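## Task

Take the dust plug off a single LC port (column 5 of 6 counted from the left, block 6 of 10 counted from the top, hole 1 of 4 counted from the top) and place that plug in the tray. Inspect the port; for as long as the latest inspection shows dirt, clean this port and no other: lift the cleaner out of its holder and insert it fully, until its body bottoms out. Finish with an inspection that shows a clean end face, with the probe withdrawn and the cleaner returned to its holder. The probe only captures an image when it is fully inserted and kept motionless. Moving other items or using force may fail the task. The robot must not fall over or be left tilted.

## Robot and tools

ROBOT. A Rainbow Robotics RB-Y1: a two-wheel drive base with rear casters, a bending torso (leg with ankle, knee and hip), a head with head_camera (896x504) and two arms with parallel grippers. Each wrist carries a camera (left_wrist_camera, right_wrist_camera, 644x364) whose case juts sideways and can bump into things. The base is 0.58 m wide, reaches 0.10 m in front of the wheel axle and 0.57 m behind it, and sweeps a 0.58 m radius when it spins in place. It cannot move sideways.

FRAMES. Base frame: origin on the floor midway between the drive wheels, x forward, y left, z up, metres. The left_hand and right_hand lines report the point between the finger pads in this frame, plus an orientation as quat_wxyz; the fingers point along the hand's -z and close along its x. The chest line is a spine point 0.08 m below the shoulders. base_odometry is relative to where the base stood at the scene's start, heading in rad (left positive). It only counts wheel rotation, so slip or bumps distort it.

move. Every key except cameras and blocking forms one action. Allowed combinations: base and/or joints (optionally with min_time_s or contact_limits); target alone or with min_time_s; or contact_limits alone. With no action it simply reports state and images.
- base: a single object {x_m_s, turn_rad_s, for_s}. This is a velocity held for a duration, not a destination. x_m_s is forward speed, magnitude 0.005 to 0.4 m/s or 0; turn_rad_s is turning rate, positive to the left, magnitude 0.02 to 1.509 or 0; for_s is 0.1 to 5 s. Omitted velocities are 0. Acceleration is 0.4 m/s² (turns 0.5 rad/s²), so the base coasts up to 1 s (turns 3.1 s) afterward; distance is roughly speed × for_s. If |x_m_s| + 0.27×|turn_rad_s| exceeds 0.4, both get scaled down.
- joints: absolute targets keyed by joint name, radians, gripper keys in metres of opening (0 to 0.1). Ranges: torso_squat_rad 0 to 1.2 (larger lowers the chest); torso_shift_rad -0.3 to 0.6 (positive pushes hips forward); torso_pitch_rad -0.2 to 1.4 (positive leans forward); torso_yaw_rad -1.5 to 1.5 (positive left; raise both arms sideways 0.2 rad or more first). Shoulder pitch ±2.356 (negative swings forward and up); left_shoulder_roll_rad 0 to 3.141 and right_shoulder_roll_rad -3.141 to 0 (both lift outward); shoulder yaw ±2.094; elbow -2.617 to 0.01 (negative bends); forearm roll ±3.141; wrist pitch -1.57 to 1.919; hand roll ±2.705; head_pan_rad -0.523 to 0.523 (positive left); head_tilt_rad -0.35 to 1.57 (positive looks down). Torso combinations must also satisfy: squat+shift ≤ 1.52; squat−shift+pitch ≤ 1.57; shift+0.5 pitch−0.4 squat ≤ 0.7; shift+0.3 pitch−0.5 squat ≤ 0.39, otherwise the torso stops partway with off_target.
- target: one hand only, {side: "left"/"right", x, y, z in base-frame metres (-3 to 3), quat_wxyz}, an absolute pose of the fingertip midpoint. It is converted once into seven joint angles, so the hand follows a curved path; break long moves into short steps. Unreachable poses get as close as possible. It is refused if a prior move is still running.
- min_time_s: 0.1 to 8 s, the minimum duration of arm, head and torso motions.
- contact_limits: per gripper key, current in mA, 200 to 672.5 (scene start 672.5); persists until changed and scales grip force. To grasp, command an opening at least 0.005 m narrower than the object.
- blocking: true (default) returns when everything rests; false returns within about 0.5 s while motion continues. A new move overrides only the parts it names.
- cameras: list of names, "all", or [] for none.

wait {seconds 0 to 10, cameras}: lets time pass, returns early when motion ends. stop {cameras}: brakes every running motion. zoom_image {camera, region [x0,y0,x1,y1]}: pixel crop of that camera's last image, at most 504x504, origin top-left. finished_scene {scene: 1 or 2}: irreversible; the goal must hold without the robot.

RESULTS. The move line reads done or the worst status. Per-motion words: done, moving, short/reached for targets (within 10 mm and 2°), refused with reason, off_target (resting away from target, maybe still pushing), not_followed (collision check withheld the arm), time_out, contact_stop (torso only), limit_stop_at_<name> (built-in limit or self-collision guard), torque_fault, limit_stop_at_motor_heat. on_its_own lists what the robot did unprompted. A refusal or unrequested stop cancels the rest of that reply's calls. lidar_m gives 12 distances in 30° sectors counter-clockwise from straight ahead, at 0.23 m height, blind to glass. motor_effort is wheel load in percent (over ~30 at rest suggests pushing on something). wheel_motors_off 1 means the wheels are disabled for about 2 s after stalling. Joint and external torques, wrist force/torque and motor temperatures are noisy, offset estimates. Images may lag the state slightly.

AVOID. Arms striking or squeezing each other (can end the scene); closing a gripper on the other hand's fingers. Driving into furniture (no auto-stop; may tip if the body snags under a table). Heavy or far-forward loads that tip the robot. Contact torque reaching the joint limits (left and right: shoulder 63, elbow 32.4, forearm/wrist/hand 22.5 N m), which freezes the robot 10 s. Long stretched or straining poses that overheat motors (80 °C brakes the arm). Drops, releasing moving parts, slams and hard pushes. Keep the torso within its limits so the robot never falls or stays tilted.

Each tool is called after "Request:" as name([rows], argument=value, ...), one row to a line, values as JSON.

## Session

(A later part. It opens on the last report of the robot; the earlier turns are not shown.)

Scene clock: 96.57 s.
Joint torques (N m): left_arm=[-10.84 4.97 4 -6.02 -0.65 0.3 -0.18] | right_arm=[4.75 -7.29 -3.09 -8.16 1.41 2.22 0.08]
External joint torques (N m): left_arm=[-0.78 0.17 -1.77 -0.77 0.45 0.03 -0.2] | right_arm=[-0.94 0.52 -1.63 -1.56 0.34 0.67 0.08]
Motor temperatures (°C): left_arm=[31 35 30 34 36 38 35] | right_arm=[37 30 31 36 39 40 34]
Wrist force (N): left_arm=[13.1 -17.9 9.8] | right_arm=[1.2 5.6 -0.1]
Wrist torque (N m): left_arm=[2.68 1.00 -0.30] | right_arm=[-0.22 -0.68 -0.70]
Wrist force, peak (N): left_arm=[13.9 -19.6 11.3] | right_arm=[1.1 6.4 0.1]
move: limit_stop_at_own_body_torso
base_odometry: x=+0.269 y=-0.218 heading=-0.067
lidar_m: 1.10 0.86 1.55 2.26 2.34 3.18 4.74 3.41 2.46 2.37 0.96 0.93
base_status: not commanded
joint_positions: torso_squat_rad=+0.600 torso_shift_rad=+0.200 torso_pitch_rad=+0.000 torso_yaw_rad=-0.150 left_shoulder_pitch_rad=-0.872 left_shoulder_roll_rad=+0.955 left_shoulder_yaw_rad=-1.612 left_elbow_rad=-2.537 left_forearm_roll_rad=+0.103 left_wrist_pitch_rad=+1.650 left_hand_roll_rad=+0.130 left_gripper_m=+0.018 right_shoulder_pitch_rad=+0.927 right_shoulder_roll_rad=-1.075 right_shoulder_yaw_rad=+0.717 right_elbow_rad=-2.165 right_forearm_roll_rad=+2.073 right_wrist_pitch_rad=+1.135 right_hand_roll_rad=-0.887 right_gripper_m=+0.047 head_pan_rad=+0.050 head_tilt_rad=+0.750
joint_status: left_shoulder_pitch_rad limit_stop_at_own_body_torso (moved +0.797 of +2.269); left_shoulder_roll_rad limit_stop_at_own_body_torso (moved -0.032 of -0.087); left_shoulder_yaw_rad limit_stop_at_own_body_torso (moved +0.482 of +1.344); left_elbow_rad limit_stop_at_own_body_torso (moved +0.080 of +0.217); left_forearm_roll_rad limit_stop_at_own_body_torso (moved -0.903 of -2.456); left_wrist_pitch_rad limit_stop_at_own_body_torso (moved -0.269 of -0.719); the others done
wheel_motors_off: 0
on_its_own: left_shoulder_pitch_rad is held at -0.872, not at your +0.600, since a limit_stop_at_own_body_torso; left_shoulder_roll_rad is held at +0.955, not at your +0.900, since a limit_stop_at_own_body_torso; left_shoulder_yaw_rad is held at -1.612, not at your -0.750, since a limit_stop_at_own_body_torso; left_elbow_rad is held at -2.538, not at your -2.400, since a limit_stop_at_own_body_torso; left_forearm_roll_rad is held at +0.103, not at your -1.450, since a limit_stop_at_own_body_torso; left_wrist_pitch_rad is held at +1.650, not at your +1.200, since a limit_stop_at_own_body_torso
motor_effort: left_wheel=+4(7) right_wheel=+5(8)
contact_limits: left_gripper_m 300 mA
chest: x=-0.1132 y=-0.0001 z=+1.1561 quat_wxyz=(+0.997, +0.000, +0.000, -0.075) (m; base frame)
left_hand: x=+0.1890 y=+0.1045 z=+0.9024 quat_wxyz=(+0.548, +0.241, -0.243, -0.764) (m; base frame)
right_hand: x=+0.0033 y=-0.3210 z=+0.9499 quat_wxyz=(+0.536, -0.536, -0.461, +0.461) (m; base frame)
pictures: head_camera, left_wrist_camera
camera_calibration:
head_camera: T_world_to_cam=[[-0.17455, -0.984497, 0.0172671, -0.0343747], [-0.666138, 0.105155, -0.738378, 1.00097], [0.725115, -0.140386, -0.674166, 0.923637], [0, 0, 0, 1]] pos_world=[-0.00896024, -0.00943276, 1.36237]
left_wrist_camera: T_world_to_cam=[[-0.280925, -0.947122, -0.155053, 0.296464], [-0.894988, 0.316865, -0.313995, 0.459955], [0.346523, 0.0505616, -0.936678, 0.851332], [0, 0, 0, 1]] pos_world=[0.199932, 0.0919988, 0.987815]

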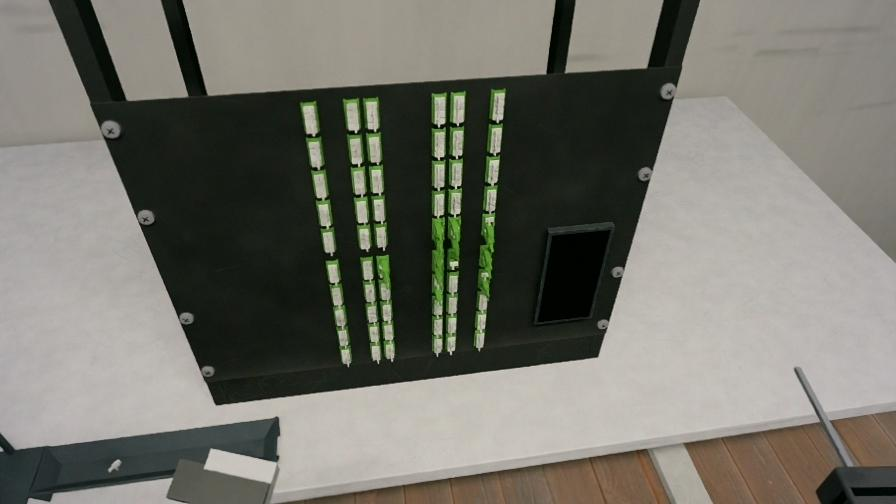

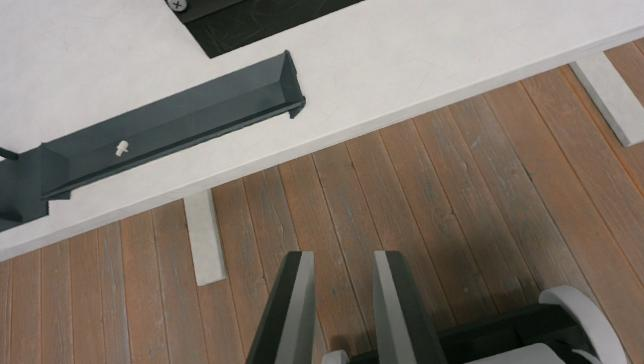

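Request:
move(joints={"left_shoulder_roll_rad": 1.3, "left_shoulder_yaw_rad": -1.1, "left_elbow_rad": -2.2}, min_time_s=2, cameras=["head_camera"])

Request:
move(joints={"left_shoulder_pitch_rad": 0.6, "left_shoulder_roll_rad": 0.9, "left_shoulder_yaw_rad": -0.75, "left_elbow_rad": -2.2, "left_forearm_roll_rad": -1.45, "left_wrist_pitch_rad": 1.2, "left_hand_roll_rad": 0.13}, min_time_s=3, cameras=["head_camera", "left_wrist_camera"])

Scene clock: 99.10 s.
Joint torques (N m): left_arm=[-13.79 9.37 10.36 -1.39 -1.34 0.23 -0.11] | right_arm=[4.61 -7.28 -3.48 -8.17 1.58 2.17 0.08]
External joint torques (N m): left_arm=[-0.25 0.14 1.22 -0.14 0.32 -0.14 -0.12] | right_arm=[-1.08 0.52 -2.01 -1.57 0.52 0.62 0.08]
Motor temperatures (°C): left_arm=[31 35 30 34 36 38 35] | right_arm=[37 30 31 36 39 40 34]
Wrist force (N): left_arm=[13.2 -19.9 12.1] | right_arm=[1.4 5.9 0.2]
Wrist torque (N m): left_arm=[2.81 1.00 -0.31] | right_arm=[-0.25 -0.66 -0.71]
Wrist force, peak (N): left_arm=[13.4 -20.3 12.7] | right_arm=[1.0 6.2 0.2]
move: done
base_odometry: x=+0.269 y=-0.218 heading=-0.067
lidar_m: 1.10 0.85 1.57 2.25 2.34 3.18 4.73 3.40 2.47 2.37 0.96 0.93
base_status: not commanded
joint_positions: torso_squat_rad=+0.600 torso_shift_rad=+0.200 torso_pitch_rad=+0.000 torso_yaw_rad=-0.150 left_shoulder_pitch_rad=-0.872 left_shoulder_roll_rad=+1.300 left_shoulder_yaw_rad=-1.100 left_elbow_rad=-2.200 left_forearm_roll_rad=+0.103 left_wrist_pitch_rad=+1.650 left_hand_roll_rad=+0.130 left_gripper_m=+0.018 right_shoulder_pitch_rad=+0.927 right_shoulder_roll_rad=-1.075 right_shoulder_yaw_rad=+0.717 right_elbow_rad=-2.165 right_forearm_roll_rad=+2.073 right_wrist_pitch_rad=+1.135 right_hand_roll_rad=-0.887 right_gripper_m=+0.047 head_pan_rad=+0.050 head_tilt_rad=+0.750
joint_status: all done
wheel_motors_off: 0
on_its_own: left_shoulder_pitch_rad is held at -0.872, not at your +0.600, since a limit_stop_at_own_body_torso; left_forearm_roll_rad is held at +0.103, not at your -1.450, since a limit_stop_at_own_body_torso; left_wrist_pitch_rad is held at +1.650, not at your +1.200, since a limit_stop_at_own_body_torso
motor_effort: left_wheel=+5(6) right_wheel=+5(8)
contact_limits: left_gripper_m 300 mA
chest: x=-0.1132 y=-0.0001 z=+1.1561 quat_wxyz=(+0.997, +0.000, +0.000, -0.075) (m; base frame)
left_hand: x=+0.4013 y=+0.2891 z=+1.0793 quat_wxyz=(+0.662, +0.512, -0.288, -0.466) (m; base frame)
right_hand: x=+0.0033 y=-0.3210 z=+0.9499 quat_wxyz=(+0.536, -0.536, -0.461, +0.461) (m; base frame)
pictures: head_camera
camera_calibration:
head_camera: T_world_to_cam=[[-0.17455, -0.984497, 0.0172671, -0.0343747], [-0.666138, 0.105155, -0.738378, 1.00097], [0.725115, -0.140386, -0.674166, 0.923637], [0, 0, 0, 1]] pos_world=[-0.00896024, -0.00943276, 1.36237]

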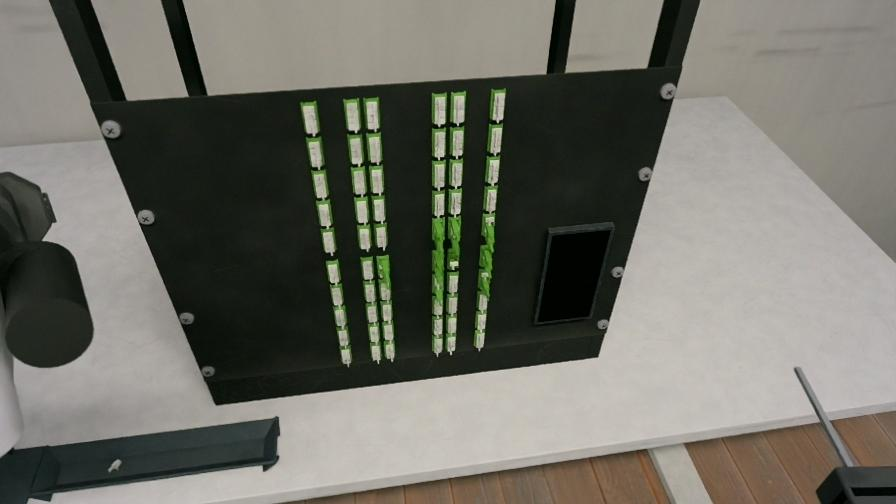

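Scene clock: 102.40 s.
Joint torques (N m): left_arm=[2.32 5.32 3.92 -7.2 -1.6 0.45 -0.14] | right_arm=[4.69 -7.94 -3.02 -7.77 1.44 2.44 0.11]
External joint torques (N m): left_arm=[1.42 -0.99 1.01 0.02 -0.11 -0.26 -0.17] | right_arm=[-1 -0.13 -1.55 -1.16 0.37 0.88 0.11]
Motor temperatures (°C): left_arm=[31 35 31 34 36 38 35] | right_arm=[37 30 31 36 39 40 34]
Wrist force (N): left_arm=[14.1 -20.2 13.6] | right_arm=[0.9 5.5 0.6]
Wrist torque (N m): left_arm=[2.87 1.08 -0.30] | right_arm=[-0.20 -0.71 -0.69]
Wrist force, peak (N): left_arm=[14.5 -20.1 14.3] | right_arm=[1.1 6.3 0.4]
move: done
base_odometry: x=+0.269 y=-0.218 heading=-0.067
lidar_m: 1.10 0.85 1.57 2.25 2.34 3.16 4.74 3.41 2.45 2.37 0.96 0.94
base_status: not commanded
joint_positions: torso_squat_rad=+0.600 torso_shift_rad=+0.200 torso_pitch_rad=+0.000 torso_yaw_rad=-0.150 left_shoulder_pitch_rad=+0.600 left_shoulder_roll_rad=+0.900 left_shoulder_yaw_rad=-0.750 left_elbow_rad=-2.200 left_forearm_roll_rad=-1.450 left_wrist_pitch_rad=+1.200 left_hand_roll_rad=+0.130 left_gripper_m=+0.018 right_shoulder_pitch_rad=+0.927 right_shoulder_roll_rad=-1.075 right_shoulder_yaw_rad=+0.717 right_elbow_rad=-2.165 right_forearm_roll_rad=+2.073 right_wrist_pitch_rad=+1.135 right_hand_roll_rad=-0.887 right_gripper_m=+0.047 head_pan_rad=+0.050 head_tilt_rad=+0.750
joint_status: all done
wheel_motors_off: 0
motor_effort: left_wheel=+3(5) right_wheel=+3(7)
contact_limits: left_gripper_m 300 mA
chest: x=-0.1132 y=-0.0001 z=+1.1561 quat_wxyz=(+0.997, +0.000, +0.000, -0.075) (m; base frame)
left_hand: x=+0.1781 y=+0.2960 z=+0.9161 quat_wxyz=(+0.512, +0.574, -0.336, -0.543) (m; base frame)
right_hand: x=+0.0033 y=-0.3210 z=+0.9499 quat_wxyz=(+0.536, -0.536, -0.461, +0.461) (m; base frame)
pictures: head_camera, left_wrist_camera
camera_calibration:
head_camera: T_world_to_cam=[[-0.17455, -0.984497, 0.0172671, -0.0343747], [-0.666138, 0.105155, -0.738378, 1.00097], [0.725115, -0.140386, -0.674166, 0.923637], [0, 0, 0, 1]] pos_world=[-0.00896024, -0.00943276, 1.36237]
left_wrist_camera: T_world_to_cam=[[0.2179, -0.923818, -0.31477, 0.527498], [-0.510507, 0.166992, -0.843502, 0.854848], [0.831806, 0.344492, -0.435228, 0.225375], [0, 0, 0, 1]] pos_world=[0.133996, 0.26692, 0.985196]

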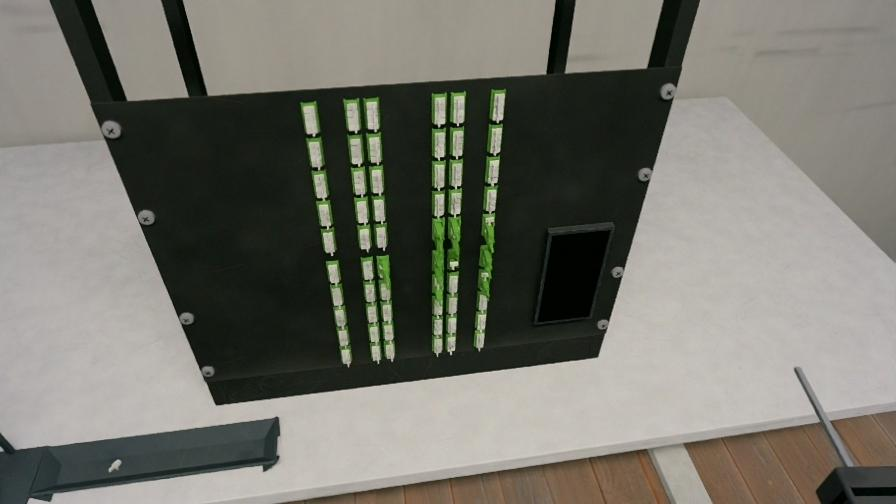

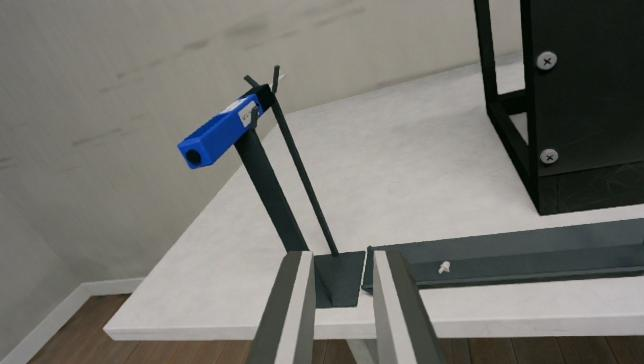

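Request:
move()

Scene clock: 103.30 s.
Joint torques (N m): left_arm=[2.37 5.55 4.27 -7.24 -1.61 0.41 -0.18] | right_arm=[5.54 -7.67 -3.57 -7.9 1.55 2.21 0.02]
External joint torques (N m): left_arm=[1.46 -0.76 1.36 -0.01 -0.11 -0.31 -0.21] | right_arm=[-0.15 0.13 -2.1 -1.3 0.48 0.65 0.03]
Motor temperatures (°C): left_arm=[31 35 31 34 36 38 35] | right_arm=[37 30 31 36 39 40 34]
Wrist force (N): left_arm=[13.9 -20.3 13.9] | right_arm=[1.2 5.8 0.2]
Wrist torque (N m): left_arm=[2.88 1.05 -0.32] | right_arm=[-0.25 -0.67 -0.72]
Wrist force, peak (N): left_arm=[14.4 -20.5 14.0] | right_arm=[1.2 6.2 0.0]
base_odometry: x=+0.269 y=-0.218 heading=-0.067
lidar_m: 1.09 0.86 1.57 2.24 2.32 3.17 4.73 3.39 2.47 2.37 0.97 0.94
base_status: not commanded
joint_positions: torso_squat_rad=+0.600 torso_shift_rad=+0.200 torso_pitch_rad=+0.000 torso_yaw_rad=-0.150 left_shoulder_pitch_rad=+0.600 left_shoulder_roll_rad=+0.900 left_shoulder_yaw_rad=-0.750 left_elbow_rad=-2.200 left_forearm_roll_rad=-1.450 left_wrist_pitch_rad=+1.200 left_hand_roll_rad=+0.130 left_gripper_m=+0.018 right_shoulder_pitch_rad=+0.927 right_shoulder_roll_rad=-1.075 right_shoulder_yaw_rad=+0.717 right_elbow_rad=-2.165 right_forearm_roll_rad=+2.073 right_wrist_pitch_rad=+1.135 right_hand_roll_rad=-0.887 right_gripper_m=+0.047 head_pan_rad=+0.050 head_tilt_rad=+0.750
joint_status: all done
wheel_motors_off: 0
motor_effort: left_wheel=+4(5) right_wheel=+3(7)
contact_limits: left_gripper_m 300 mA
chest: x=-0.1132 y=-0.0001 z=+1.1561 quat_wxyz=(+0.997, +0.000, +0.000, -0.075) (m; base frame)
left_hand: x=+0.1781 y=+0.2960 z=+0.9161 quat_wxyz=(+0.512, +0.574, -0.336, -0.543) (m; base frame)
right_hand: x=+0.0033 y=-0.3210 z=+0.9499 quat_wxyz=(+0.536, -0.536, -0.461, +0.461) (m; base frame)
pictures: head_camera, left_wrist_camera, right_wrist_camera
camera_calibration:
head_camera: T_world_to_cam=[[-0.17455, -0.984497, 0.0172671, -0.0343747], [-0.666138, 0.105155, -0.738378, 1.00097], [0.725115, -0.140386, -0.674166, 0.923637], [0, 0, 0, 1]] pos_world=[-0.00896024, -0.00943276, 1.36237]
left_wrist_camera: T_world_to_cam=[[0.2179, -0.923818, -0.31477, 0.527498], [-0.510507, 0.166992, -0.843502, 0.854848], [0.831806, 0.344492, -0.435228, 0.225375], [0, 0, 0, 1]] pos_world=[0.133996, 0.26692, 0.985196]
right_wrist_camera: T_world_to_cam=[[-0.154198, -0.987637, -0.0282155, -0.289934], [-0.371013, 0.0843458, -0.924789, 0.947969], [0.915736, -0.132133, -0.379433, 0.393487], [0, 0, 0, 1]] pos_world=[-0.0533283, -0.314314, 1.01779]

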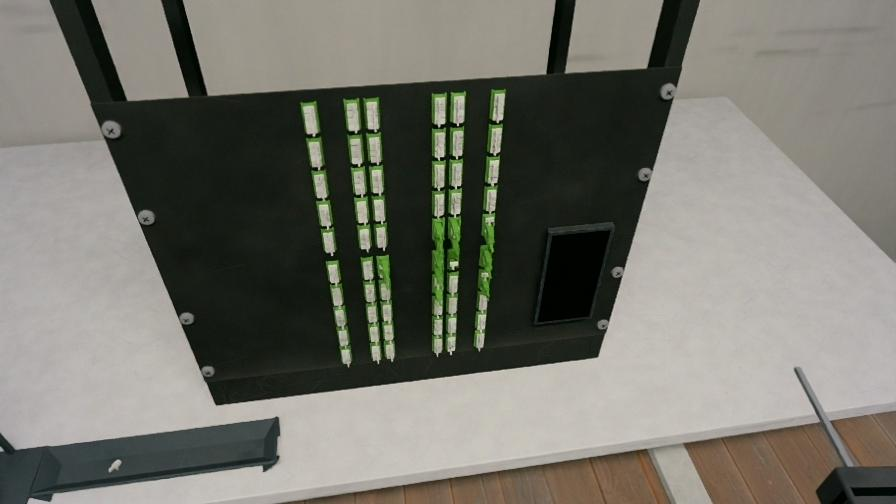

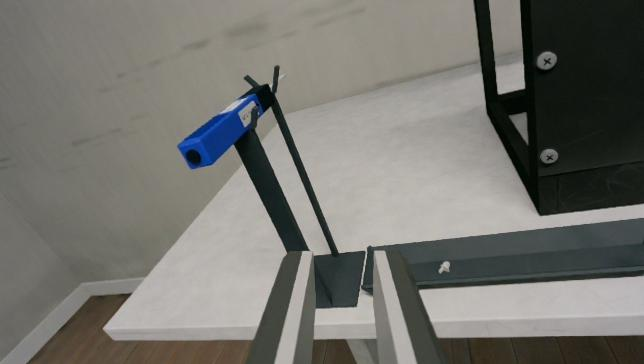

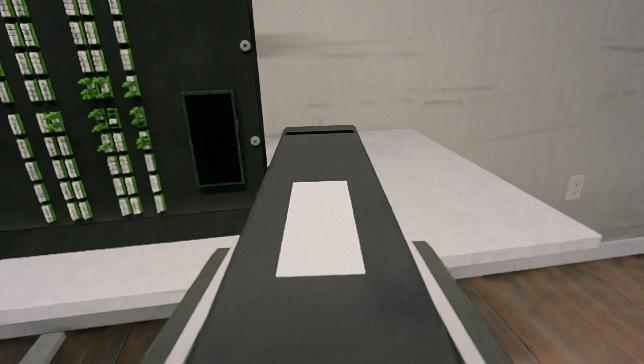

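Request:
move(target={"side":"right","x":0.13,"y":-0.22,"z":0.96,"quat_wxyz":[0.5,-0.5,-0.5,0.5]}, min_time_s=2.5, cameras=[])

Request:
move(target={"side":"right","x":0.13,"y":-0.16,"z":0.955,"quat_wxyz":[0.5,-0.5,-0.5,0.5]}, min_time_s=2, cameras=[])

Request:
move(target={"side":"right","x":0.13,"y":-0.097,"z":0.945,"quat_wxyz":[0.5,-0.5,-0.5,0.5]}, min_time_s=2)

Scene clock: 106.33 s.
Joint torques (N m): left_arm=[2.36 5.47 3.89 -7.21 -1.46 0.36 -0.1] | right_arm=[-0.65 -3.64 -2.52 -12 1.38 0.95 0.4]
External joint torques (N m): left_arm=[1.46 -0.84 0.98 0.02 0.04 -0.36 -0.12] | right_arm=[-1.83 1.22 -0.36 -2.32 0.35 0.14 0.4]
Motor temperatures (°C): left_arm=[30 35 30 34 36 38 35] | right_arm=[37 30 31 36 39 40 34]
Wrist force (N): left_arm=[14.0 -20.5 13.7] | right_arm=[0.7 5.5 -0.1]
Wrist torque (N m): left_arm=[2.92 1.06 -0.33] | right_arm=[-0.18 -0.73 -0.67]
Wrist force, peak (N): left_arm=[14.4 -20.8 13.7] | right_arm=[1.4 6.2 0.1]
move: done
base_odometry: x=+0.269 y=-0.218 heading=-0.067
lidar_m: 1.10 0.86 1.56 2.26 2.34 3.17 4.73 3.40 2.47 2.35 0.95 0.94
base_status: not commanded
joint_positions: torso_squat_rad=+0.600 torso_shift_rad=+0.200 torso_pitch_rad=+0.000 torso_yaw_rad=-0.150 left_shoulder_pitch_rad=+0.600 left_shoulder_roll_rad=+0.900 left_shoulder_yaw_rad=-0.750 left_elbow_rad=-2.200 left_forearm_roll_rad=-1.450 left_wrist_pitch_rad=+1.200 left_hand_roll_rad=+0.130 left_gripper_m=+0.018 right_shoulder_pitch_rad=+0.600 right_shoulder_roll_rad=-0.757 right_shoulder_yaw_rad=+0.732 right_elbow_rad=-2.272 right_forearm_roll_rad=+1.797 right_wrist_pitch_rad=+0.668 right_hand_roll_rad=-0.419 right_gripper_m=+0.047 head_pan_rad=+0.050 head_tilt_rad=+0.750
joint_status: all done
wheel_motors_off: 0
motor_effort: left_wheel=+4(5) right_wheel=+6(8)
contact_limits: left_gripper_m 300 mA
chest: x=-0.1132 y=-0.0001 z=+1.1561 quat_wxyz=(+0.997, +0.000, +0.000, -0.075) (m; base frame)
left_hand: x=+0.1782 y=+0.2960 z=+0.9161 quat_wxyz=(+0.512, +0.574, -0.336, -0.543) (m; base frame)
right_hand: x=+0.1293 y=-0.2199 z=+0.9600 quat_wxyz=(+0.498, -0.499, -0.503, +0.499) (m; base frame)
right_hand_status: reached (checked arc, planned for 2.5 s): 1 mm and 0.4 deg off.
pictures: none
No camera images: "cameras" was empty.

Scene clock: 106.63 s.
Joint torques (N m): left_arm=[2.11 5.76 3.78 -7.15 -1.59 0.41 -0.04] | right_arm=[-0.1 -3.67 -3.52 -11.92 1.21 0.9 0.22]
External joint torques (N m): left_arm=[1.21 -0.55 0.87 0.07 -0.09 -0.3 -0.07] | right_arm=[-1.28 1.19 -1.36 -2.24 0.18 0.09 0.22]
Motor temperatures (°C): left_arm=[30 35 30 34 36 38 35] | right_arm=[37 30 31 37 39 40 34]
Wrist force (N): left_arm=[14.3 -20.2 13.9] | right_arm=[1.0 6.0 -0.4]
Wrist torque (N m): left_arm=[2.86 1.08 -0.34] | right_arm=[-0.22 -0.68 -0.69]
Wrist force, peak (N): left_arm=[14.5 -20.3 14.1] | right_arm=[1.2 6.0 0.1]
move: refused
base_odometry: x=+0.269 y=-0.218 heading=-0.067
lidar_m: 1.09 0.84 1.55 2.25 2.34 3.18 4.74 3.39 2.47 2.37 0.97 0.94
base_status: not commanded
joint_positions: torso_squat_rad=+0.600 torso_shift_rad=+0.200 torso_pitch_rad=+0.000 torso_yaw_rad=-0.150 left_shoulder_pitch_rad=+0.600 left_shoulder_roll_rad=+0.900 left_shoulder_yaw_rad=-0.750 left_elbow_rad=-2.200 left_forearm_roll_rad=-1.450 left_wrist_pitch_rad=+1.200 left_hand_roll_rad=+0.130 left_gripper_m=+0.018 right_shoulder_pitch_rad=+0.600 right_shoulder_roll_rad=-0.757 right_shoulder_yaw_rad=+0.732 right_elbow_rad=-2.272 right_forearm_roll_rad=+1.797 right_wrist_pitch_rad=+0.668 right_hand_roll_rad=-0.419 right_gripper_m=+0.047 head_pan_rad=+0.050 head_tilt_rad=+0.750
joint_status: not commanded
wheel_motors_off: 0
motor_effort: left_wheel=+5(5) right_wheel=+4(6)
contact_limits: left_gripper_m 300 mA
chest: x=-0.1132 y=-0.0001 z=+1.1561 quat_wxyz=(+0.997, +0.000, +0.000, -0.075) (m; base frame)
left_hand: x=+0.1782 y=+0.2960 z=+0.9161 quat_wxyz=(+0.512, +0.574, -0.336, -0.543) (m; base frame)
right_hand: x=+0.1293 y=-0.2199 z=+0.9600 quat_wxyz=(+0.498, -0.499, -0.503, +0.499) (m; base frame)
right_hand_status: refused: the posture found for that pose stands 17 mm from the torso (limit 20 mm). Nothing moved. The solve starts from where the arm stands: from another posture it may find a clear one.
pictures: none
No camera images: "cameras" was empty.

not run: a stop that you did not command came earlier in this reply.

Request:
move(base={"x_m_s":-0.1,"for_s":1.1}, cameras=[])

Request:
move(target={"side":"right","x":0.22,"y":-0.18,"z":0.955,"quat_wxyz":[0.5,-0.5,-0.5,0.5]}, min_time_s=2, cameras=[])

Request:
move(target={"side":"right","x":0.23,"y":-0.097,"z":0.94,"quat_wxyz":[0.5,-0.5,-0.5,0.5]}, min_time_s=2)

Scene clock: 108.70 s.
Joint torques (N m): left_arm=[1.87 5.31 3.58 -7.21 -1.64 0.35 -0.16] | right_arm=[0.09 -4.1 -3.02 -11.76 1.32 0.9 0.55]
External joint torques (N m): left_arm=[0.97 -0.99 0.67 0.01 -0.14 -0.37 -0.19] | right_arm=[-1.09 0.76 -0.86 -2.08 0.29 0.09 0.55]
Motor temperatures (°C): left_arm=[30 35 30 34 36 38 35] | right_arm=[37 30 31 37 39 40 34]
Wrist force (N): left_arm=[14.3 -20.2 13.4] | right_arm=[1.3 6.0 -0.2]
Wrist torque (N m): left_arm=[2.85 1.08 -0.32] | right_arm=[-0.25 -0.67 -0.69]
Wrist force, peak (N): left_arm=[14.2 -20.5 14.5] | right_arm=[1.0 6.2 -0.1]
move: done
base_odometry: x=+0.160 y=-0.211 heading=-0.066
lidar_m: 1.21 0.95 1.71 2.25 2.34 3.18 4.62 3.39 2.48 2.36 1.75 0.99
base_status: done (sent for 1.1 of 1.1 s)
joint_positions: torso_squat_rad=+0.600 torso_shift_rad=+0.200 torso_pitch_rad=+0.000 torso_yaw_rad=-0.150 left_shoulder_pitch_rad=+0.600 left_shoulder_roll_rad=+0.900 left_shoulder_yaw_rad=-0.750 left_elbow_rad=-2.200 left_forearm_roll_rad=-1.450 left_wrist_pitch_rad=+1.200 left_hand_roll_rad=+0.130 left_gripper_m=+0.018 right_shoulder_pitch_rad=+0.600 right_shoulder_roll_rad=-0.757 right_shoulder_yaw_rad=+0.732 right_elbow_rad=-2.272 right_forearm_roll_rad=+1.797 right_wrist_pitch_rad=+0.668 right_hand_roll_rad=-0.419 right_gripper_m=+0.047 head_pan_rad=+0.050 head_tilt_rad=+0.750
joint_status: not commanded
wheel_motors_off: 0
motor_effort: left_wheel=+9(27) right_wheel=-7(24)
contact_limits: left_gripper_m 300 mA
chest: x=-0.1132 y=-0.0001 z=+1.1561 quat_wxyz=(+0.997, +0.000, +0.000, -0.075) (m; base frame)
left_hand: x=+0.1781 y=+0.2961 z=+0.9162 quat_wxyz=(+0.512, +0.574, -0.336, -0.543) (m; base frame)
right_hand: x=+0.1292 y=-0.2199 z=+0.9601 quat_wxyz=(+0.498, -0.499, -0.503, +0.499) (m; base frame)
pictures: none
No camera images: "cameras" was empty.

Scene clock: 111.03 s.
Joint torques (N m): left_arm=[1.73 5.33 3.54 -7.16 -1.48 0.22 -0.03] | right_arm=[-4.19 -0.02 -4.2 -11.71 1.12 -0.11 0.31]
External joint torques (N m): left_arm=[0.83 -0.98 0.63 0.06 0.02 -0.49 -0.06] | right_arm=[-0.95 1.16 -2.13 -1.39 0.16 -0.18 0.32]
Motor temperatures (°C): left_arm=[30 35 30 34 36 38 35] | right_arm=[37 30 31 37 39 40 34]
Wrist force (N): left_arm=[14.1 -20.3 13.5] | right_arm=[0.9 5.8 -0.2]
Wrist torque (N m): left_arm=[2.85 1.05 -0.30] | right_arm=[-0.17 -0.71 -0.70]
Wrist force, peak (N): left_arm=[14.5 -20.5 14.1] | right_arm=[1.7 6.2 -0.4]
move: done
base_odometry: x=+0.160 y=-0.211 heading=-0.066
lidar_m: 1.21 0.93 1.71 2.25 2.35 3.18 4.62 3.38 2.47 2.37 1.74 1.02
base_status: not commanded
joint_positions: torso_squat_rad=+0.600 torso_shift_rad=+0.200 torso_pitch_rad=+0.000 torso_yaw_rad=-0.150 left_shoulder_pitch_rad=+0.600 left_shoulder_roll_rad=+0.900 left_shoulder_yaw_rad=-0.750 left_elbow_rad=-2.200 left_forearm_roll_rad=-1.450 left_wrist_pitch_rad=+1.200 left_hand_roll_rad=+0.130 left_gripper_m=+0.018 right_shoulder_pitch_rad=+0.352 right_shoulder_roll_rad=-0.457 right_shoulder_yaw_rad=+0.692 right_elbow_rad=-2.117 right_forearm_roll_rad=+1.475 right_wrist_pitch_rad=+0.531 right_hand_roll_rad=-0.037 right_gripper_m=+0.047 head_pan_rad=+0.050 head_tilt_rad=+0.750
joint_status: all done
wheel_motors_off: 0
motor_effort: left_wheel=+9(11) right_wheel=-7(10)
contact_limits: left_gripper_m 300 mA
chest: x=-0.1132 y=-0.0001 z=+1.1561 quat_wxyz=(+0.997, +0.000, +0.000, -0.075) (m; base frame)
left_hand: x=+0.1781 y=+0.2961 z=+0.9162 quat_wxyz=(+0.512, +0.574, -0.336, -0.543) (m; base frame)
right_hand: x=+0.2194 y=-0.1797 z=+0.9548 quat_wxyz=(+0.499, -0.500, -0.502, +0.499) (m; base frame)
right_hand_status: reached (checked arc, planned for 2.0 s): 1 mm and 0.3 deg off.
pictures: none
No camera images: "cameras" was empty.

Scene clock: 111.33 s.
Joint torques (N m): left_arm=[2.09 5.48 3.57 -7.06 -1.62 0.45 -0.17] | right_arm=[-4.85 -0.54 -4.5 -11.86 1.28 -0.06 0.35]
External joint torques (N m): left_arm=[1.19 -0.83 0.66 0.16 -0.12 -0.26 -0.2] | right_arm=[-1.61 0.64 -2.43 -1.54 0.32 -0.13 0.36]
Motor temperatures (°C): left_arm=[30 35 30 34 36 38 35] | right_arm=[37 30 31 37 38 40 34]
Wrist force (N): left_arm=[14.3 -20.3 13.6] | right_arm=[1.1 5.9 0.3]
Wrist torque (N m): left_arm=[2.85 1.08 -0.32] | right_arm=[-0.18 -0.66 -0.69]
Wrist force, peak (N): left_arm=[14.3 -20.2 13.9] | right_arm=[1.1 6.0 0.4]
move: refused
base_odometry: x=+0.160 y=-0.211 heading=-0.066
lidar_m: 1.21 0.93 1.72 2.25 2.33 3.19 4.61 3.40 2.48 2.38 1.74 1.01
base_status: not commanded
joint_positions: torso_squat_rad=+0.600 torso_shift_rad=+0.200 torso_pitch_rad=+0.000 torso_yaw_rad=-0.150 left_shoulder_pitch_rad=+0.600 left_shoulder_roll_rad=+0.900 left_shoulder_yaw_rad=-0.750 left_elbow_rad=-2.200 left_forearm_roll_rad=-1.450 left_wrist_pitch_rad=+1.200 left_hand_roll_rad=+0.130 left_gripper_m=+0.018 right_shoulder_pitch_rad=+0.352 right_shoulder_roll_rad=-0.457 right_shoulder_yaw_rad=+0.692 right_elbow_rad=-2.117 right_forearm_roll_rad=+1.475 right_wrist_pitch_rad=+0.531 right_hand_roll_rad=-0.037 right_gripper_m=+0.047 head_pan_rad=+0.050 head_tilt_rad=+0.750
joint_status: not commanded
wheel_motors_off: 0
motor_effort: left_wheel=+10(10) right_wheel=-7(10)
contact_limits: left_gripper_m 300 mA
chest: x=-0.1132 y=-0.0001 z=+1.1561 quat_wxyz=(+0.997, +0.000, +0.000, -0.075) (m; base frame)
left_hand: x=+0.1781 y=+0.2961 z=+0.9162 quat_wxyz=(+0.512, +0.574, -0.336, -0.543) (m; base frame)
right_hand: x=+0.2194 y=-0.1797 z=+0.9548 quat_wxyz=(+0.499, -0.500, -0.502, +0.499) (m; base frame)
right_hand_status: refused: the posture found for that pose stands 8 mm from the torso (limit 20 mm). Nothing moved. The solve starts from where the arm stands: from another posture it may find a clear one.
pictures: head_camera, left_wrist_camera, right_wrist_camera
camera_calibration:
head_camera: T_world_to_cam=[[-0.174552, -0.984497, 0.0172423, -0.0343758], [-0.666033, 0.105154, -0.738473, 1.00097], [0.725212, -0.140386, -0.674062, 0.923643], [0, 0, 0, 1]] pos_world=[-0.00916014, -0.00943276, 1.36237]
left_wrist_camera: T_world_to_cam=[[0.218031, -0.923784, -0.314778, 0.527594], [-0.510439, 0.166965, -0.843549, 0.854824], [0.831814, 0.344594, -0.435132, 0.2253], [0, 0, 0, 1]] pos_world=[0.133896, 0.26702, 0.985196]
right_wrist_camera: T_world_to_cam=[[-0.0023388, -0.999553, -0.0298011, -0.15089], [-0.37466, 0.0285064, -0.926724, 1.01348], [0.927159, 0.00899786, -0.374559, 0.234341], [0, 0, 0, 1]] pos_world=[0.162085, -0.181822, 1.02249]

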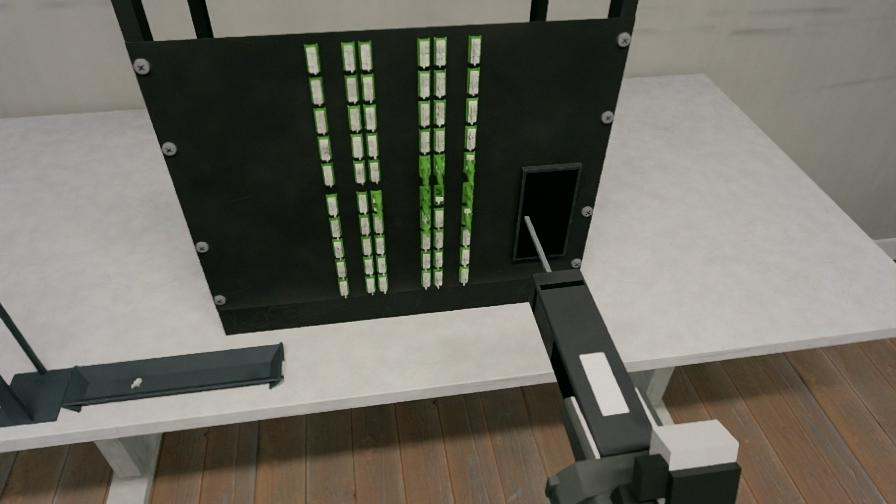

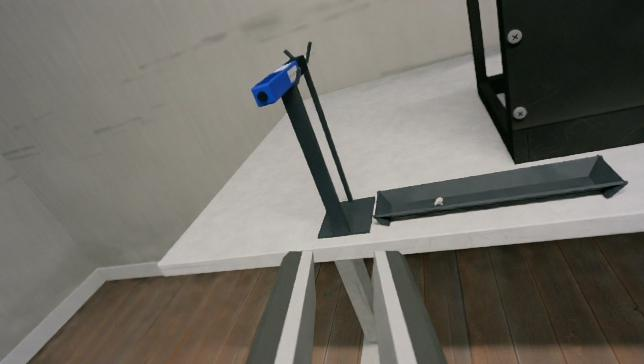

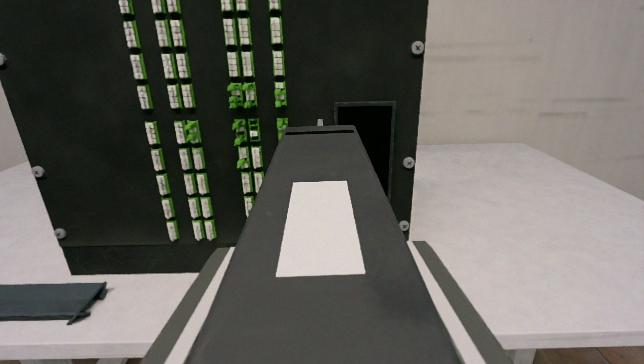

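Request:
move(target={"side":"right","x":0.14,"y":-0.21,"z":0.955,"quat_wxyz":[0.5,-0.5,-0.5,0.5]}, min_time_s=1.5, cameras=[])

Request:
move(joints={"torso_yaw_rad":0.25,"head_pan_rad":-0.3}, min_time_s=2, cameras=[])

Request:
move(target={"side":"right","x":0.22,"y":-0.12,"z":0.95,"quat_wxyz":[0.5,-0.5,-0.5,0.5]}, min_time_s=2, cameras=[])

Request:
move(target={"side":"right","x":0.23,"y":-0.097,"z":0.94,"quat_wxyz":[0.5,-0.5,-0.5,0.5]}, min_time_s=2)

Scene clock: 113.60 s.
Joint torques (N m): left_arm=[1.92 5.63 3.68 -7.13 -1.53 0.48 -0.21] | right_arm=[0.75 -4.76 -2.39 -12.04 1.81 1.36 0.11]
External joint torques (N m): left_arm=[1.02 -0.68 0.77 0.1 -0.04 -0.23 -0.24] | right_arm=[-0.18 -0.77 -0.5 -2.14 0.82 0.66 0.11]
Motor temperatures (°C): left_arm=[30 35 30 34 36 38 35] | right_arm=[37 30 31 37 39 40 34]
Wrist force (N): left_arm=[14.3 -20.4 13.6] | right_arm=[0.6 5.2 -0.1]
Wrist torque (N m): left_arm=[2.86 1.07 -0.31] | right_arm=[-0.15 -0.76 -0.70]
Wrist force, peak (N): left_arm=[14.4 -20.7 13.9] | right_arm=[1.3 6.0 -0.4]
move: done
base_odometry: x=+0.160 y=-0.211 heading=-0.066
lidar_m: 1.20 0.94 1.73 2.25 2.34 3.18 4.62 3.40 2.46 2.37 1.75 1.02
base_status: not commanded
joint_positions: torso_squat_rad=+0.600 torso_shift_rad=+0.200 torso_pitch_rad=+0.000 torso_yaw_rad=-0.150 left_shoulder_pitch_rad=+0.600 left_shoulder_roll_rad=+0.900 left_shoulder_yaw_rad=-0.750 left_elbow_rad=-2.200 left_forearm_roll_rad=-1.450 left_wrist_pitch_rad=+1.200 left_hand_roll_rad=+0.130 left_gripper_m=+0.018 right_shoulder_pitch_rad=+0.588 right_shoulder_roll_rad=-0.677 right_shoulder_yaw_rad=+0.719 right_elbow_rad=-2.250 right_forearm_roll_rad=+1.771 right_wrist_pitch_rad=+0.615 right_hand_roll_rad=-0.355 right_gripper_m=+0.047 head_pan_rad=+0.050 head_tilt_rad=+0.750
joint_status: all done
wheel_motors_off: 0
motor_effort: left_wheel=+10(11) right_wheel=-7(10)
contact_limits: left_gripper_m 300 mA
chest: x=-0.1132 y=-0.0001 z=+1.1561 quat_wxyz=(+0.997, +0.000, +0.000, -0.075) (m; base frame)
left_hand: x=+0.1781 y=+0.2961 z=+0.9162 quat_wxyz=(+0.512, +0.574, -0.336, -0.543) (m; base frame)
right_hand: x=+0.1400 y=-0.2098 z=+0.9552 quat_wxyz=(+0.501, -0.499, -0.499, +0.501) (m; base frame)
right_hand_status: reached (checked arc, planned for 1.5 s): 0 mm and 0.2 deg off.
pictures: none
No camera images: "cameras" was empty.

Scene clock: 115.90 s.
Joint torques (N m): left_arm=[1.94 5.57 3.56 -7.28 -1.57 0.41 -0.32] | right_arm=[0.54 -4.82 -2.01 -12.05 1.74 1.19 -0.02]
External joint torques (N m): left_arm=[1.04 -0.74 0.65 -0.06 -0.07 -0.31 -0.34] | right_arm=[-0.39 -0.83 -0.12 -2.16 0.76 0.49 -0.01]
Motor temperatures (°C): left_arm=[30 35 30 34 36 38 35] | right_arm=[37 30 31 37 39 40 34]
Wrist force (N): left_arm=[14.0 -20.1 13.6] | right_arm=[1.3 5.7 0.2]
Wrist torque (N m): left_arm=[2.84 1.04 -0.32] | right_arm=[-0.20 -0.65 -0.70]
Wrist force, peak (N): left_arm=[14.6 -20.6 13.9] | right_arm=[0.9 6.1 -0.3]
move: done
base_odometry: x=+0.160 y=-0.211 heading=-0.066
lidar_m: 1.21 0.95 1.74 2.26 2.34 3.19 4.62 3.41 2.46 2.37 1.74 1.02
base_status: not commanded
joint_positions: torso_squat_rad=+0.600 torso_shift_rad=+0.200 torso_pitch_rad=+0.000 torso_yaw_rad=+0.250 left_shoulder_pitch_rad=+0.600 left_shoulder_roll_rad=+0.900 left_shoulder_yaw_rad=-0.750 left_elbow_rad=-2.200 left_forearm_roll_rad=-1.450 left_wrist_pitch_rad=+1.200 left_hand_roll_rad=+0.130 left_gripper_m=+0.018 right_shoulder_pitch_rad=+0.588 right_shoulder_roll_rad=-0.677 right_shoulder_yaw_rad=+0.719 right_elbow_rad=-2.250 right_forearm_roll_rad=+1.771 right_wrist_pitch_rad=+0.615 right_hand_roll_rad=-0.355 right_gripper_m=+0.047 head_pan_rad=-0.300 head_tilt_rad=+0.750
joint_status: all done
wheel_motors_off: 0
motor_effort: left_wheel=+10(11) right_wheel=-8(11)
contact_limits: left_gripper_m 300 mA
chest: x=-0.1132 y=-0.0001 z=+1.1561 quat_wxyz=(+0.992, +0.000, +0.000, +0.125) (m; base frame)
left_hand: x=+0.0398 y=+0.3861 z=+0.9161 quat_wxyz=(+0.610, +0.630, -0.216, -0.430) (m; base frame)
right_hand: x=+0.2017 y=-0.0946 z=+0.9552 quat_wxyz=(+0.391, -0.390, -0.588, +0.591) (m; base frame)
pictures: none
No camera images: "cameras" was empty.

Scene clock: 116.20 s.
Joint torques (N m): left_arm=[1.62 5.38 3.82 -7.16 -1.54 0.4 -0.07] | right_arm=[1.05 -4.87 -2.19 -11.92 1.59 1.41 -0.26]
External joint torques (N m): left_arm=[0.72 -0.93 0.91 0.06 -0.05 -0.31 -0.1] | right_arm=[0.12 -0.87 -0.3 -2.03 0.61 0.72 -0.25]
Motor temperatures (°C): left_arm=[30 35 30 34 36 38 35] | right_arm=[37 30 31 37 39 40 34]
Wrist force (N): left_arm=[14.0 -20.4 13.6] | right_arm=[1.0 5.4 -0.3]
Wrist torque (N m): left_arm=[2.89 1.06 -0.31] | right_arm=[-0.19 -0.72 -0.67]
Wrist force, peak (N): left_arm=[14.4 -20.5 14.1] | right_arm=[0.5 6.1 -0.1]
move: refused
base_odometry: x=+0.160 y=-0.211 heading=-0.066
lidar_m: 1.21 0.96 1.71 2.25 2.33 3.18 4.63 3.40 2.47 2.36 1.74 1.02
base_status: not commanded
joint_positions: torso_squat_rad=+0.600 torso_shift_rad=+0.200 torso_pitch_rad=+0.000 torso_yaw_rad=+0.250 left_shoulder_pitch_rad=+0.600 left_shoulder_roll_rad=+0.900 left_shoulder_yaw_rad=-0.750 left_elbow_rad=-2.200 left_forearm_roll_rad=-1.450 left_wrist_pitch_rad=+1.200 left_hand_roll_rad=+0.130 left_gripper_m=+0.018 right_shoulder_pitch_rad=+0.588 right_shoulder_roll_rad=-0.677 right_shoulder_yaw_rad=+0.719 right_elbow_rad=-2.250 right_forearm_roll_rad=+1.771 right_wrist_pitch_rad=+0.615 right_hand_roll_rad=-0.355 right_gripper_m=+0.047 head_pan_rad=-0.300 head_tilt_rad=+0.750
joint_status: not commanded
wheel_motors_off: 0
motor_effort: left_wheel=+10(11) right_wheel=-6(10)
contact_limits: left_gripper_m 300 mA
chest: x=-0.1132 y=-0.0001 z=+1.1561 quat_wxyz=(+0.992, +0.000, +0.000, +0.125) (m; base frame)
left_hand: x=+0.0398 y=+0.3861 z=+0.9161 quat_wxyz=(+0.610, +0.630, -0.216, -0.430) (m; base frame)
right_hand: x=+0.2017 y=-0.0946 z=+0.9552 quat_wxyz=(+0.391, -0.390, -0.588, +0.591) (m; base frame)
right_hand_status: refused: the posture found for that pose touches the torso. Nothing moved. The solve starts from where the arm stands: from another posture it may find a clear one.
pictures: none
No camera images: "cameras" was empty.

not run: a stop that you did not command came earlier in this reply.

Request:
move(base={"x_m_s":-0.1,"for_s":1.1}, cameras=[])

Request:
move(target={"side":"right","x":0.30,"y":-0.12,"z":0.95,"quat_wxyz":[0.5,-0.5,-0.5,0.5]}, min_time_s=2, cameras=[])

Request:
move(target={"side":"right","x":0.34,"y":-0.098,"z":0.94,"quat_wxyz":[0.5,-0.5,-0.5,0.5]}, min_time_s=2)

Scene clock: 118.40 s.
Joint torques (N m): left_arm=[1.78 5.2 3.4 -7.33 -1.56 0.31 -0.17] | right_arm=[0.28 -4.93 -2.47 -11.89 1.62 1.15 -0.01]
External joint torques (N m): left_arm=[0.88 -1.11 0.49 -0.1 -0.06 -0.4 -0.2] | right_arm=[-0.65 -0.94 -0.59 -2 0.63 0.46 -0.01]
Motor temperatures (°C): left_arm=[30 35 30 34 36 38 35] | right_arm=[37 30 31 37 39 40 34]
Wrist force (N): left_arm=[14.2 -20.6 13.5] | right_arm=[1.0 5.5 0.0]
Wrist torque (N m): left_arm=[2.90 1.09 -0.29] | right_arm=[-0.18 -0.67 -0.70]
Wrist force, peak (N): left_arm=[14.7 -20.4 13.6] | right_arm=[1.1 6.1 0.5]
move: done
base_odometry: x=+0.050 y=-0.203 heading=-0.065
lidar_m: 1.32 1.05 1.87 2.24 2.32 3.18 4.51 3.38 2.45 2.37 1.91 1.10
base_status: done (sent for 1.1 of 1.1 s)
joint_positions: torso_squat_rad=+0.600 torso_shift_rad=+0.200 torso_pitch_rad=+0.000 torso_yaw_rad=+0.250 left_shoulder_pitch_rad=+0.600 left_shoulder_roll_rad=+0.900 left_shoulder_yaw_rad=-0.750 left_elbow_rad=-2.200 left_forearm_roll_rad=-1.450 left_wrist_pitch_rad=+1.200 left_hand_roll_rad=+0.130 left_gripper_m=+0.018 right_shoulder_pitch_rad=+0.588 right_shoulder_roll_rad=-0.677 right_shoulder_yaw_rad=+0.719 right_elbow_rad=-2.251 right_forearm_roll_rad=+1.771 right_wrist_pitch_rad=+0.616 right_hand_roll_rad=-0.355 right_gripper_m=+0.047 head_pan_rad=-0.300 head_tilt_rad=+0.750
joint_status: not commanded
wheel_motors_off: 0
motor_effort: left_wheel=+9(24) right_wheel=-5(24)
contact_limits: left_gripper_m 300 mA
chest: x=-0.1133 y=-0.0001 z=+1.1561 quat_wxyz=(+0.992, +0.000, +0.000, +0.125) (m; base frame)
left_hand: x=+0.0397 y=+0.3861 z=+0.9161 quat_wxyz=(+0.610, +0.630, -0.216, -0.430) (m; base frame)
right_hand: x=+0.2016 y=-0.0946 z=+0.9552 quat_wxyz=(+0.391, -0.390, -0.588, +0.591) (m; base frame)
pictures: none
No camera images: "cameras" was empty.

Scene clock: 120.73 s.
Joint torques (N m): left_arm=[1.53 5.52 3.59 -7.17 -1.5 0.45 -0.14] | right_arm=[-4.33 0.12 -3.05 -11.93 1.65 0.16 0.38]
External joint torques (N m): left_arm=[0.63 -0.79 0.68 0.05 0 -0.26 -0.17] | right_arm=[-0.94 0.38 -1.82 -1.72 0.37 0.19 0.38]
Motor temperatures (°C): left_arm=[30 35 30 34 36 38 35] | right_arm=[37 30 31 37 39 40 34]
Wrist force (N): left_arm=[14.3 -20.4 13.5] | right_arm=[0.8 5.7 0.3]
Wrist torque (N m): left_arm=[2.87 1.06 -0.31] | right_arm=[-0.17 -0.72 -0.65]
Wrist force, peak (N): left_arm=[14.5 -20.5 13.8] | right_arm=[0.7 6.3 -0.1]
move: done
base_odometry: x=+0.050 y=-0.203 heading=-0.065
lidar_m: 1.32 1.03 1.87 2.25 2.34 3.19 4.51 3.38 2.47 2.37 1.89 1.11
base_status: not commanded
joint_positions: torso_squat_rad=+0.600 torso_shift_rad=+0.200 torso_pitch_rad=+0.000 torso_yaw_rad=+0.250 left_shoulder_pitch_rad=+0.600 left_shoulder_roll_rad=+0.900 left_shoulder_yaw_rad=-0.750 left_elbow_rad=-2.200 left_forearm_roll_rad=-1.450 left_wrist_pitch_rad=+1.200 left_hand_roll_rad=+0.130 left_gripper_m=+0.018 right_shoulder_pitch_rad=+0.403 right_shoulder_roll_rad=-0.275 right_shoulder_yaw_rad=+0.542 right_elbow_rad=-2.060 right_forearm_roll_rad=+1.511 right_wrist_pitch_rad=+0.716 right_hand_roll_rad=+0.015 right_gripper_m=+0.047 head_pan_rad=-0.300 head_tilt_rad=+0.750
joint_status: all done
wheel_motors_off: 0
motor_effort: left_wheel=+8(10) right_wheel=-5(10)
contact_limits: left_gripper_m 300 mA
chest: x=-0.1133 y=-0.0001 z=+1.1561 quat_wxyz=(+0.992, +0.000, +0.000, +0.125) (m; base frame)
left_hand: x=+0.0397 y=+0.3861 z=+0.9161 quat_wxyz=(+0.610, +0.630, -0.216, -0.430) (m; base frame)
right_hand: x=+0.2993 y=-0.1198 z=+0.9498 quat_wxyz=(+0.499, -0.500, -0.501, +0.500) (m; base frame)
right_hand_status: reached (checked arc, planned for 2.0 s): 1 mm and 0.2 deg off.
pictures: none
No camera images: "cameras" was empty.

Scene clock: 123.07 s.
Joint torques (N m): left_arm=[1.52 5.21 3.73 -7.11 -1.54 0.38 -0.17] | right_arm=[-6.91 1.67 -3.69 -11.63 1.46 -0.32 0.58]
External joint torques (N m): left_arm=[0.62 -1.1 0.82 0.12 -0.04 -0.33 -0.19] | right_arm=[-0.74 1 -2.46 -1.39 0.21 -0.23 0.59]
Motor temperatures (°C): left_arm=[30 35 30 34 36 38 35] | right_arm=[37 30 31 37 38 40 34]
Wrist force (N): left_arm=[14.4 -20.4 13.8] | right_arm=[1.2 5.5 0.2]
Wrist torque (N m): left_arm=[2.88 1.10 -0.33] | right_arm=[-0.18 -0.65 -0.67]
Wrist force, peak (N): left_arm=[14.4 -20.5 14.0] | right_arm=[1.4 6.1 -0.1]
move: done
base_odometry: x=+0.050 y=-0.203 heading=-0.065
lidar_m: 1.32 1.04 1.86 2.25 2.34 3.18 4.51 3.39 2.45 2.37 1.91 1.09
base_status: not commanded
joint_positions: torso_squat_rad=+0.600 torso_shift_rad=+0.200 torso_pitch_rad=+0.000 torso_yaw_rad=+0.250 left_shoulder_pitch_rad=+0.600 left_shoulder_roll_rad=+0.900 left_shoulder_yaw_rad=-0.750 left_elbow_rad=-2.200 left_forearm_roll_rad=-1.450 left_wrist_pitch_rad=+1.200 left_hand_roll_rad=+0.130 left_gripper_m=+0.018 right_shoulder_pitch_rad=+0.251 right_shoulder_roll_rad=-0.201 right_shoulder_yaw_rad=+0.501 right_elbow_rad=-1.906 right_forearm_roll_rad=+1.471 right_wrist_pitch_rad=+0.701 right_hand_roll_rad=+0.042 right_gripper_m=+0.047 head_pan_rad=-0.300 head_tilt_rad=+0.750
joint_status: all done
wheel_motors_off: 0
motor_effort: left_wheel=+9(10) right_wheel=-5(10)
contact_limits: left_gripper_m 300 mA
chest: x=-0.1133 y=-0.0001 z=+1.1561 quat_wxyz=(+0.992, +0.000, +0.000, +0.125) (m; base frame)
left_hand: x=+0.0397 y=+0.3861 z=+0.9161 quat_wxyz=(+0.610, +0.630, -0.216, -0.430) (m; base frame)
right_hand: x=+0.3395 y=-0.0981 z=+0.9400 quat_wxyz=(+0.500, -0.500, -0.500, +0.500) (m; base frame)
right_hand_status: reached (checked arc, planned for 2.0 s): 1 mm and 0.1 deg off.
pictures: head_camera, left_wrist_camera, right_wrist_camera
camera_calibration:
head_camera: T_world_to_cam=[[-0.125221, -0.991979, 0.0172189, -0.021259], [-0.670373, 0.0718039, -0.738542, 0.999593], [0.731382, -0.104024, -0.673987, 0.925484], [0, 0, 0, 1]] pos_world=[-0.00944451, 0.00340956, 1.36237]
left_wrist_camera: T_world_to_cam=[[0.560553, -0.76597, -0.314754, 0.566332], [-0.535149, -0.0449957, -0.843559, 0.851993], [0.631978, 0.641299, -0.43513, 0.202776], [0, 0, 0, 1]] pos_world=[0.0103334, 0.342089, 0.985196]
right_wrist_camera: T_world_to_cam=[[-0.00479438, -0.99959, -0.0282223, -0.0701722], [-0.380075, 0.0279262, -0.924534, 1.04213], [0.924943, 0.00629402, -0.380053, 0.122325], [0, 0, 0, 1]] pos_world=[0.282607, -0.100016, 1.00799]

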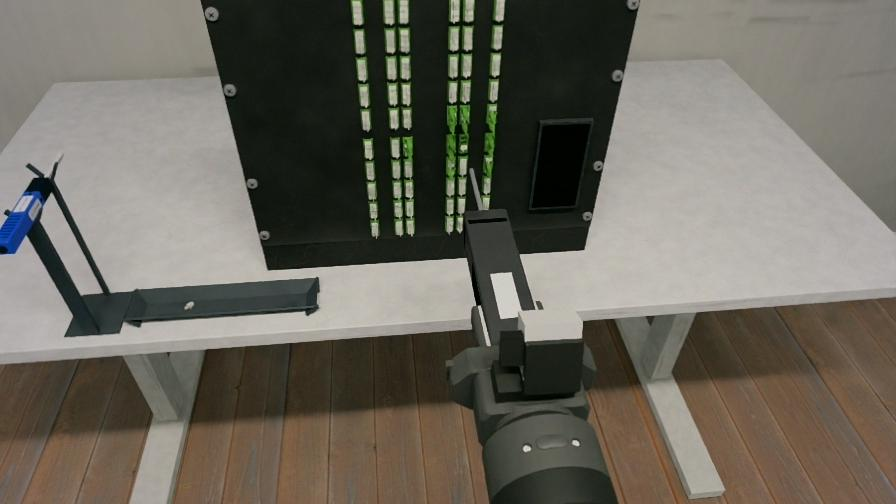

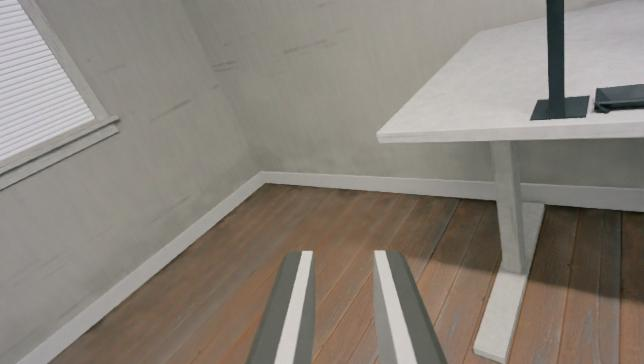

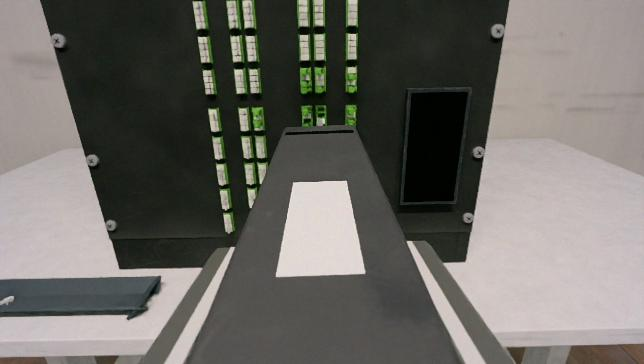

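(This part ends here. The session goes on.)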